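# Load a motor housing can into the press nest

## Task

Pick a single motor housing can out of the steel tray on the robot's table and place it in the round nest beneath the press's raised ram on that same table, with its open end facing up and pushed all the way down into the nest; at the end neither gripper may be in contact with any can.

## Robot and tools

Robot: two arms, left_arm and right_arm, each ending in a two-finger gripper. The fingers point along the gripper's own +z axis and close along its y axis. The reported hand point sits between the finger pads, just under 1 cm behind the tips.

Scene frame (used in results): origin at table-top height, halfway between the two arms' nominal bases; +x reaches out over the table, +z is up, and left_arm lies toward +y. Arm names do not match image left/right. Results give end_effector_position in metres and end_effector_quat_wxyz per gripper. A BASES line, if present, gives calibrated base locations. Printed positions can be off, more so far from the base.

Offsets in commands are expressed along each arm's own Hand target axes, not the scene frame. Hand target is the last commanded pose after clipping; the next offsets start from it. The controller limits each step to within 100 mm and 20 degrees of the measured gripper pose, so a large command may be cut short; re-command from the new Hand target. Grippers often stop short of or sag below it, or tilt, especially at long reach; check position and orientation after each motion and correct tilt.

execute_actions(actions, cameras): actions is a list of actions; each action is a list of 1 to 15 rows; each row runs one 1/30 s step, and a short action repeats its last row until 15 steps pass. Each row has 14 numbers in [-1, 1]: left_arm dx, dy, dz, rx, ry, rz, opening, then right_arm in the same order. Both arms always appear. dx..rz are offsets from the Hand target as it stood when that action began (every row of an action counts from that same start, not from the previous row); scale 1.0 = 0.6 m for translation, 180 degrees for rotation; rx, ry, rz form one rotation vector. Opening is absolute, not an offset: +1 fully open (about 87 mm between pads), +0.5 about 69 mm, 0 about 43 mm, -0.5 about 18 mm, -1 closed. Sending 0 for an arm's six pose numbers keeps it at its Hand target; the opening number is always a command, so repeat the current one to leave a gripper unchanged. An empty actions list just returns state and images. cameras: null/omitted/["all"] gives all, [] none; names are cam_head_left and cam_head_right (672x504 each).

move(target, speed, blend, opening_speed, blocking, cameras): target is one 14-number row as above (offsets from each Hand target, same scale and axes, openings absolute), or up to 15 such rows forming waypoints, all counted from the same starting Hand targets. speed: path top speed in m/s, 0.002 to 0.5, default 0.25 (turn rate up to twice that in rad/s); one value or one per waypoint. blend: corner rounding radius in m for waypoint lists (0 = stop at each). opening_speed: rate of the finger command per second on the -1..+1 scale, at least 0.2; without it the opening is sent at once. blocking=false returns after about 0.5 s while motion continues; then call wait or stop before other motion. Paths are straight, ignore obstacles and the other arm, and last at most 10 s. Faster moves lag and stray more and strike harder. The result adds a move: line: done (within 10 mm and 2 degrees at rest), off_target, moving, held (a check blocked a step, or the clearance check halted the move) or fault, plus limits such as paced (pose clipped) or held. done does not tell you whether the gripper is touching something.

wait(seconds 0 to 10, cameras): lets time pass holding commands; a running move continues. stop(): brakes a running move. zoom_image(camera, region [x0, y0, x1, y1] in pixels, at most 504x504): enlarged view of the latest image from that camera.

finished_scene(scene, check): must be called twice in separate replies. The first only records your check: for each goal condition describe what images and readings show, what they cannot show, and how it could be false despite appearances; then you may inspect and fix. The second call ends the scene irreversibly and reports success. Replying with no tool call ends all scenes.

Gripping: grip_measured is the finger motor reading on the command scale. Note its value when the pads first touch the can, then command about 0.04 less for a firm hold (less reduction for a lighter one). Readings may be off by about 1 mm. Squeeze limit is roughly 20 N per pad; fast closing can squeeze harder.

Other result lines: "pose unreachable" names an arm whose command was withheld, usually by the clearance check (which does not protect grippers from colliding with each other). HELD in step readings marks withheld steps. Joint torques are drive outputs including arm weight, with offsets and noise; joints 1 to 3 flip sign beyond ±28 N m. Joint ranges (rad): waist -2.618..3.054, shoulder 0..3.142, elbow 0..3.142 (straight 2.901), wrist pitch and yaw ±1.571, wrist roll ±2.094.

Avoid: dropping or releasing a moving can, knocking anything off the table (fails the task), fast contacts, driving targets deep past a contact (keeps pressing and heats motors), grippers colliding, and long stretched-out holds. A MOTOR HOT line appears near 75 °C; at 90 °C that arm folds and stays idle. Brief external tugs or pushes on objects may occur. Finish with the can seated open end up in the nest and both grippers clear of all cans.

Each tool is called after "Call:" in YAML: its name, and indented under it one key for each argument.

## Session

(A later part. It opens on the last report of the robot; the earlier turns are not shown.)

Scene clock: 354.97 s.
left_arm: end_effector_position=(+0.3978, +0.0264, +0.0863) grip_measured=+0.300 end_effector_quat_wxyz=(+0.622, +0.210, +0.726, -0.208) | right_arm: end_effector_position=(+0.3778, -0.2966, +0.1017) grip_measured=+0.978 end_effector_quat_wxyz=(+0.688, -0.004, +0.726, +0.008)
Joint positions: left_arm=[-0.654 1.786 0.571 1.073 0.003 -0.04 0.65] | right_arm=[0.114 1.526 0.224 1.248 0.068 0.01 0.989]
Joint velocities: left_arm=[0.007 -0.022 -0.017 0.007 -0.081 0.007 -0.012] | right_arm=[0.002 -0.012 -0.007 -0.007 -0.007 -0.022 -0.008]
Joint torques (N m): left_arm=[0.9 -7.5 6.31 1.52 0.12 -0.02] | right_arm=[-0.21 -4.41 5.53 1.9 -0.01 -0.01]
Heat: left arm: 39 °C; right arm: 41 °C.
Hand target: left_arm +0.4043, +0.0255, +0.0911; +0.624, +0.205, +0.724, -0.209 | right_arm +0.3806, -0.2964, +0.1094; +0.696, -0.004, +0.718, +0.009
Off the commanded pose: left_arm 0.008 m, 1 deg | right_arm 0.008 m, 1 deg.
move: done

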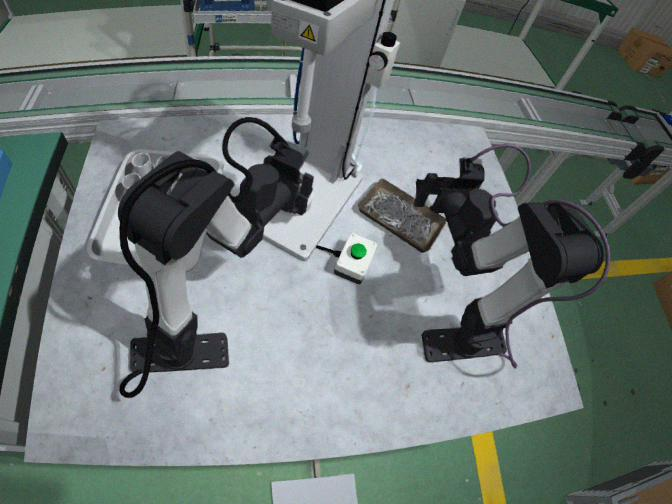

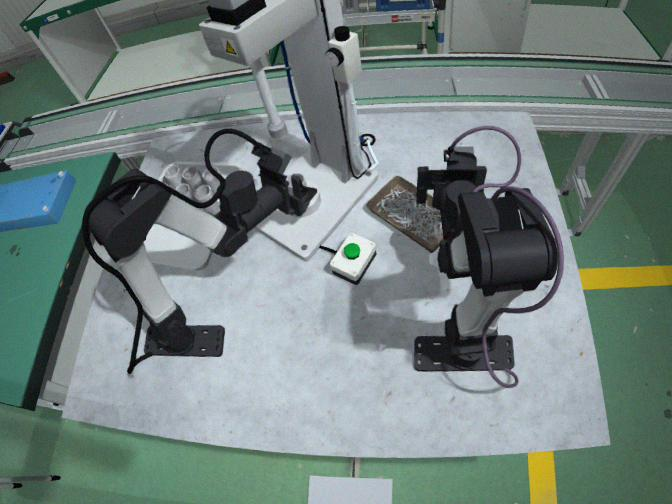

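Call:
move:
  target: [-0.01,0,-0.03,0,0,0,0.4,0,0,0,0,0,0,1]
  speed: 0.03
  opening_speed: 0.5

Call:
zoom_image:
  camera: "cam_head_right"
  region: [270, 160, 330, 220]

Call:
zoom_image:
  camera: "cam_head_left"
  region: [270, 160, 330, 220]

Scene clock: 359.97 s.
left_arm: end_effector_position=(+0.3907, +0.0310, +0.0925) grip_measured=+0.400 end_effector_quat_wxyz=(+0.620, +0.211, +0.727, -0.207) | right_arm: end_effector_position=(+0.3778, -0.2966, +0.1017) grip_measured=+0.978 end_effector_quat_wxyz=(+0.688, -0.004, +0.726, +0.008)
Joint positions: left_arm=[-0.654 1.73 0.546 1.038 0.004 -0.04 0.7] | right_arm=[0.114 1.526 0.224 1.248 0.068 0.01 0.989]
Joint velocities: left_arm=[-0.002 -0.002 -0.002 -0.081 -0.022 0.007 0.004] | right_arm=[0.022 -0.007 0.012 0.037 0.037 -0.022 -0.018]
Joint torques (N m): left_arm=[0.91 -10.13 3.9 1.58 0.12 -0.02] | right_arm=[-0.21 -4.42 5.53 1.9 -0.01 -0.01]
Heat: left arm: 39 °C; right arm: 41 °C.
Hand target: left_arm +0.3904, +0.0352, +0.0999; +0.624, +0.205, +0.724, -0.209 | right_arm +0.3806, -0.2964, +0.1094; +0.696, -0.004, +0.718, +0.009
Off the commanded pose: left_arm 0.008 m, 1 deg | right_arm 0.008 m, 1 deg.
move: done

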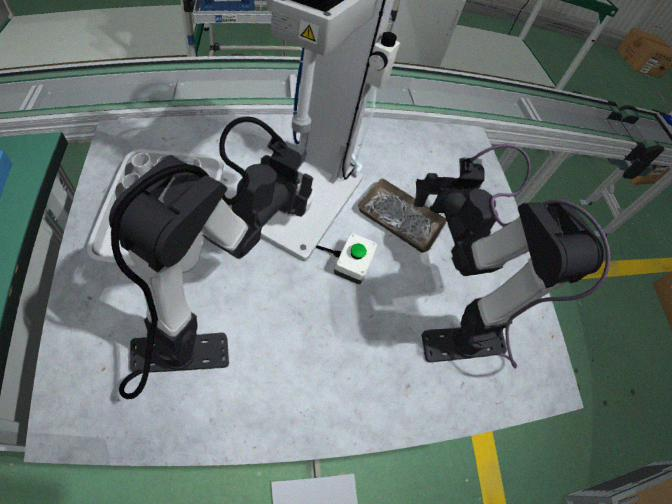

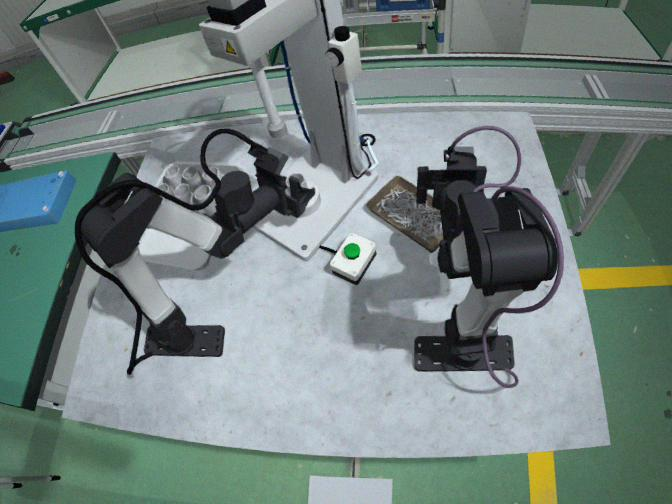

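Scaled by 8.400.

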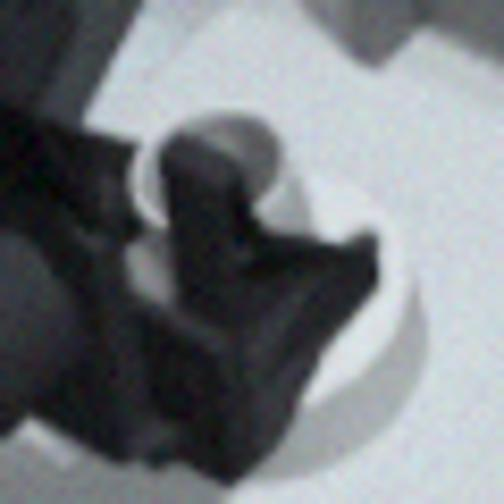

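Scaled by 8.400.

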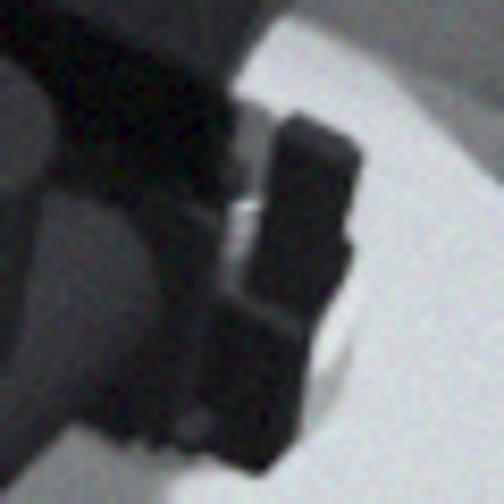

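Call:
move:
  target: [0,0,-0.06,0,0,0,0.5,0,0,0,0,0,0,1]
  speed: 0.05
  cameras: []

Call:
move:
  target: [-0.02,0,-0.15,0,0,0,0.5,0,0,0,0,0,0,1]
  speed: 0.15

Call:
zoom_image:
  camera: "cam_head_right"
  region: [270, 160, 330, 220]

Call:
zoom_image:
  camera: "cam_head_left"
  region: [260, 160, 320, 220]

Scene clock: 365.67 s.
left_arm: end_effector_position=(+0.3615, +0.0510, +0.1013) grip_measured=+0.500 end_effector_quat_wxyz=(+0.621, +0.210, +0.725, -0.208) | right_arm: end_effector_position=(+0.3778, -0.2966, +0.1017) grip_measured=+0.978 end_effector_quat_wxyz=(+0.688, -0.004, +0.726, +0.008)
Joint positions: left_arm=[-0.654 1.572 0.417 1.013 0.004 -0.04 0.75] | right_arm=[0.114 1.526 0.224 1.248 0.068 0.01 0.989]
Joint velocities: left_arm=[-0.002 0.012 0.007 -0.037 -0.037 0.037 -0.004] | right_arm=[-0.007 -0.007 -0.002 -0.037 -0.051 0.051 0.003]
Joint torques (N m): left_arm=[0.9 -8.35 4.01 1.58 0.11 -0.03] | right_arm=[-0.23 -4.42 5.53 1.9 -0.01 -0.01]
Heat: left arm: 40 °C; right arm: 41 °C.
Hand target: left_arm +0.3609, +0.0550, +0.1058; +0.624, +0.205, +0.724, -0.209 | right_arm +0.3806, -0.2964, +0.1094; +0.696, -0.004, +0.718, +0.009
Off the commanded pose: left_arm 0.005 m, 1 deg | right_arm 0.008 m, 1 deg.
move: done
No camera images: "cameras" was empty.

Scene clock: 367.20 s.
left_arm: end_effector_position=(+0.2875, +0.1032, +0.1310) grip_measured=+0.500 end_effector_quat_wxyz=(+0.624, +0.209, +0.724, -0.207) | right_arm: end_effector_position=(+0.3778, -0.2966, +0.1017) grip_measured=+0.978 end_effector_quat_wxyz=(+0.688, -0.004, +0.726, +0.008)
Joint positions: left_arm=[-0.65 0.919 0.196 0.587 0.004 -0.04 0.75] | right_arm=[0.114 1.526 0.224 1.248 0.068 0.01 0.989]
Joint velocities: left_arm=[0.007 -0.002 -0.002 -0.051 0.007 0.051 -0.01] | right_arm=[-0.002 -0.002 -0.007 -0.037 0.022 0.022 0.003]
Joint torques (N m): left_arm=[0.59 -2.55 6.46 1.58 0.15 -0.03] | right_arm=[-0.23 -4.42 5.53 1.9 -0.01 0]
Heat: left arm: 40 °C; right arm: 41 °C.
Hand target: left_arm +0.2881, +0.1043, +0.1330; +0.624, +0.205, +0.724, -0.209 | right_arm +0.3806, -0.2964, +0.1094; +0.696, -0.004, +0.718, +0.009
Off the commanded pose: left_arm 0.003 m, 0 deg | right_arm 0.008 m, 1 deg.
move: done

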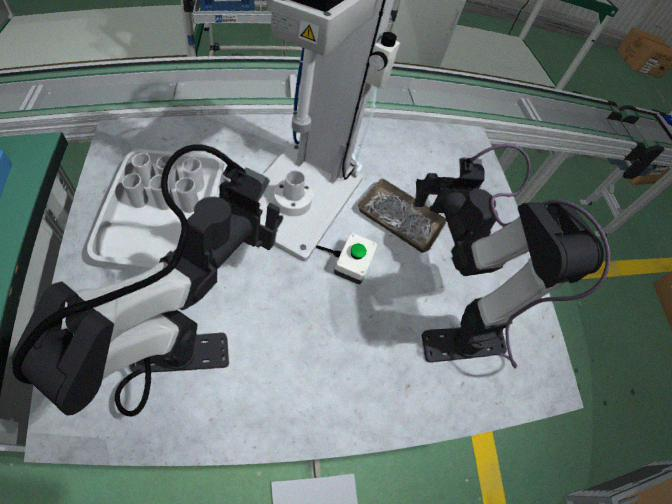

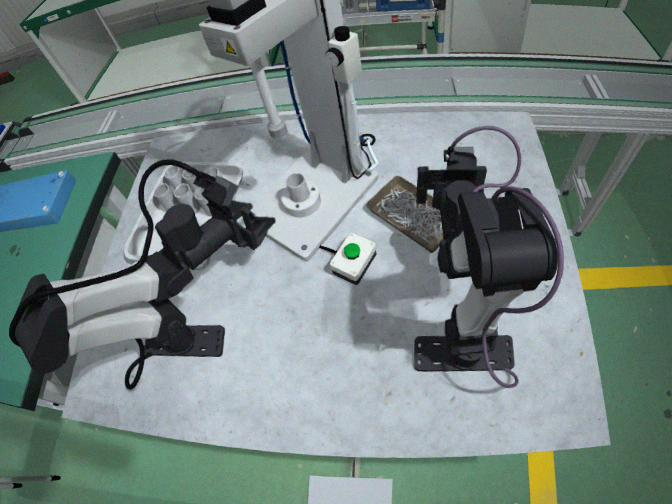

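Scaled by 8.400.

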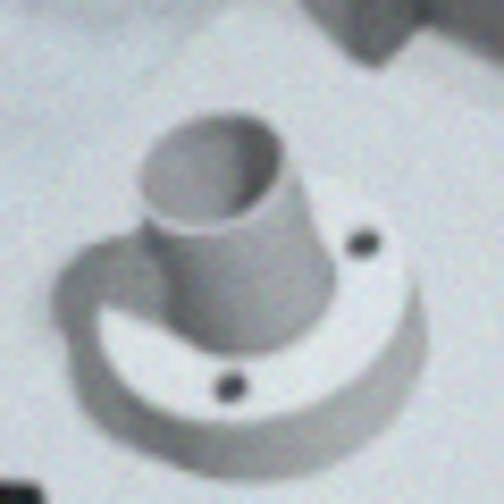

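Scaled by 8.400.

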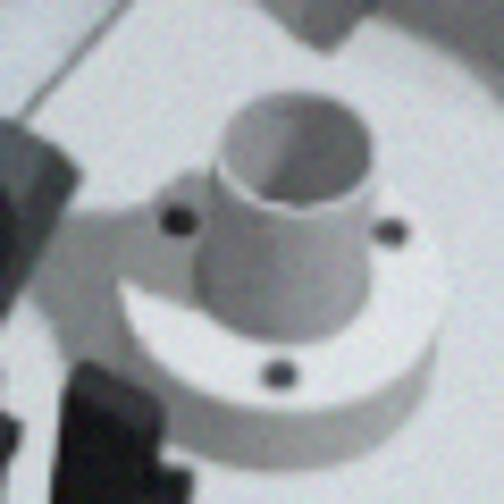

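Call:
zoom_image:
  camera: "cam_head_left"
  region: [278, 165, 310, 205]

Call:
zoom_image:
  camera: "cam_head_left"
  region: [115, 145, 205, 215]

Scaled by 12.600.

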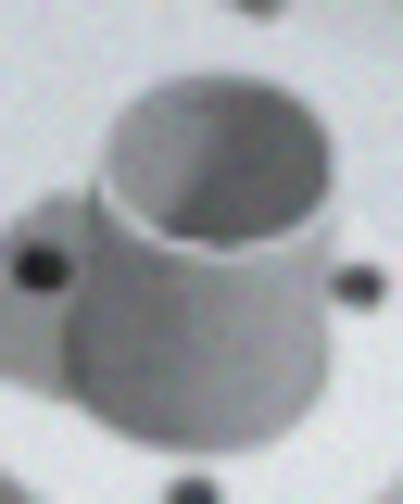

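Scaled by 5.600.

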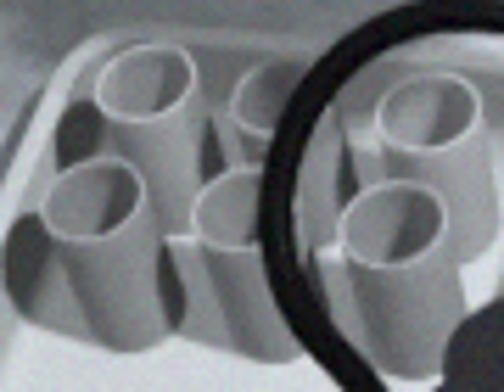

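Call:
finished_scene:
  scene: 2
  check: "Both pictures show the can upright in the nest, open end up and concentric with the ring. The exposed length is about 0.67 of the can, and z dropped 26 mm from ring contact, the same as in scene 1. Gripper is clear and touches no can. A remaining 1-2 mm seating gap cannot be seen directly, but z had plateaued under pressing."

This call ended nothing. Check each condition that your pictures could not show: look closer or test it, and mend what is not met. Then call finished_scene again.

Call:
wait:
  seconds: 0.5
  cameras: []

Scene clock: 377.17 s.
left_arm: end_effector_position=(+0.2874, +0.1033, +0.1309) grip_measured=+0.500 end_effector_quat_wxyz=(+0.623, +0.209, +0.725, -0.207) | right_arm: end_effector_position=(+0.3778, -0.2966, +0.1017) grip_measured=+0.978 end_effector_quat_wxyz=(+0.688, -0.004, +0.726, +0.008)
Joint positions: left_arm=[-0.65 0.919 0.196 0.586 0.004 -0.04 0.75] | right_arm=[0.114 1.526 0.224 1.248 0.068 0.01 0.989]
Joint velocities: left_arm=[0.007 -0.007 -0.022 -0.022 0.081 -0.066 -0.004] | right_arm=[0.012 -0.002 0.007 0.007 0.007 0.007 -0.008]
Joint torques (N m): left_arm=[0.81 -2.54 6.46 1.6 0.14 -0.03] | right_arm=[-0.21 -4.41 5.53 1.9 -0.01 0]
Heat: left arm: 40 °C; right arm: 41 °C.
Hand target: left_arm +0.2881, +0.1043, +0.1330; +0.624, +0.205, +0.724, -0.209 | right_arm +0.3806, -0.2964, +0.1094; +0.696, -0.004, +0.718, +0.009
Tool commands: left_gripper/opening=+0.5 right_gripper/opening=+1.0
Off the commanded pose: left_arm 0.002 m, 0 deg | right_arm 0.008 m, 1 deg.
wait: 0.50 s; at rest from the start
No camera images: "cameras" was empty.

Call:
finished_scene:
  scene: 2
  check: "I compared the right-camera image of the can resting on the ring top (about 22 px side edge) with the present one (about 13.7 px). The exposed part is about 0.62 of the can, which matches the 26 mm insertion and the seated ratio in scene 1. The can is upright with the open end up, concentric with the nest, and the gripper is clear of all cans."

The scene is finished: the task was done.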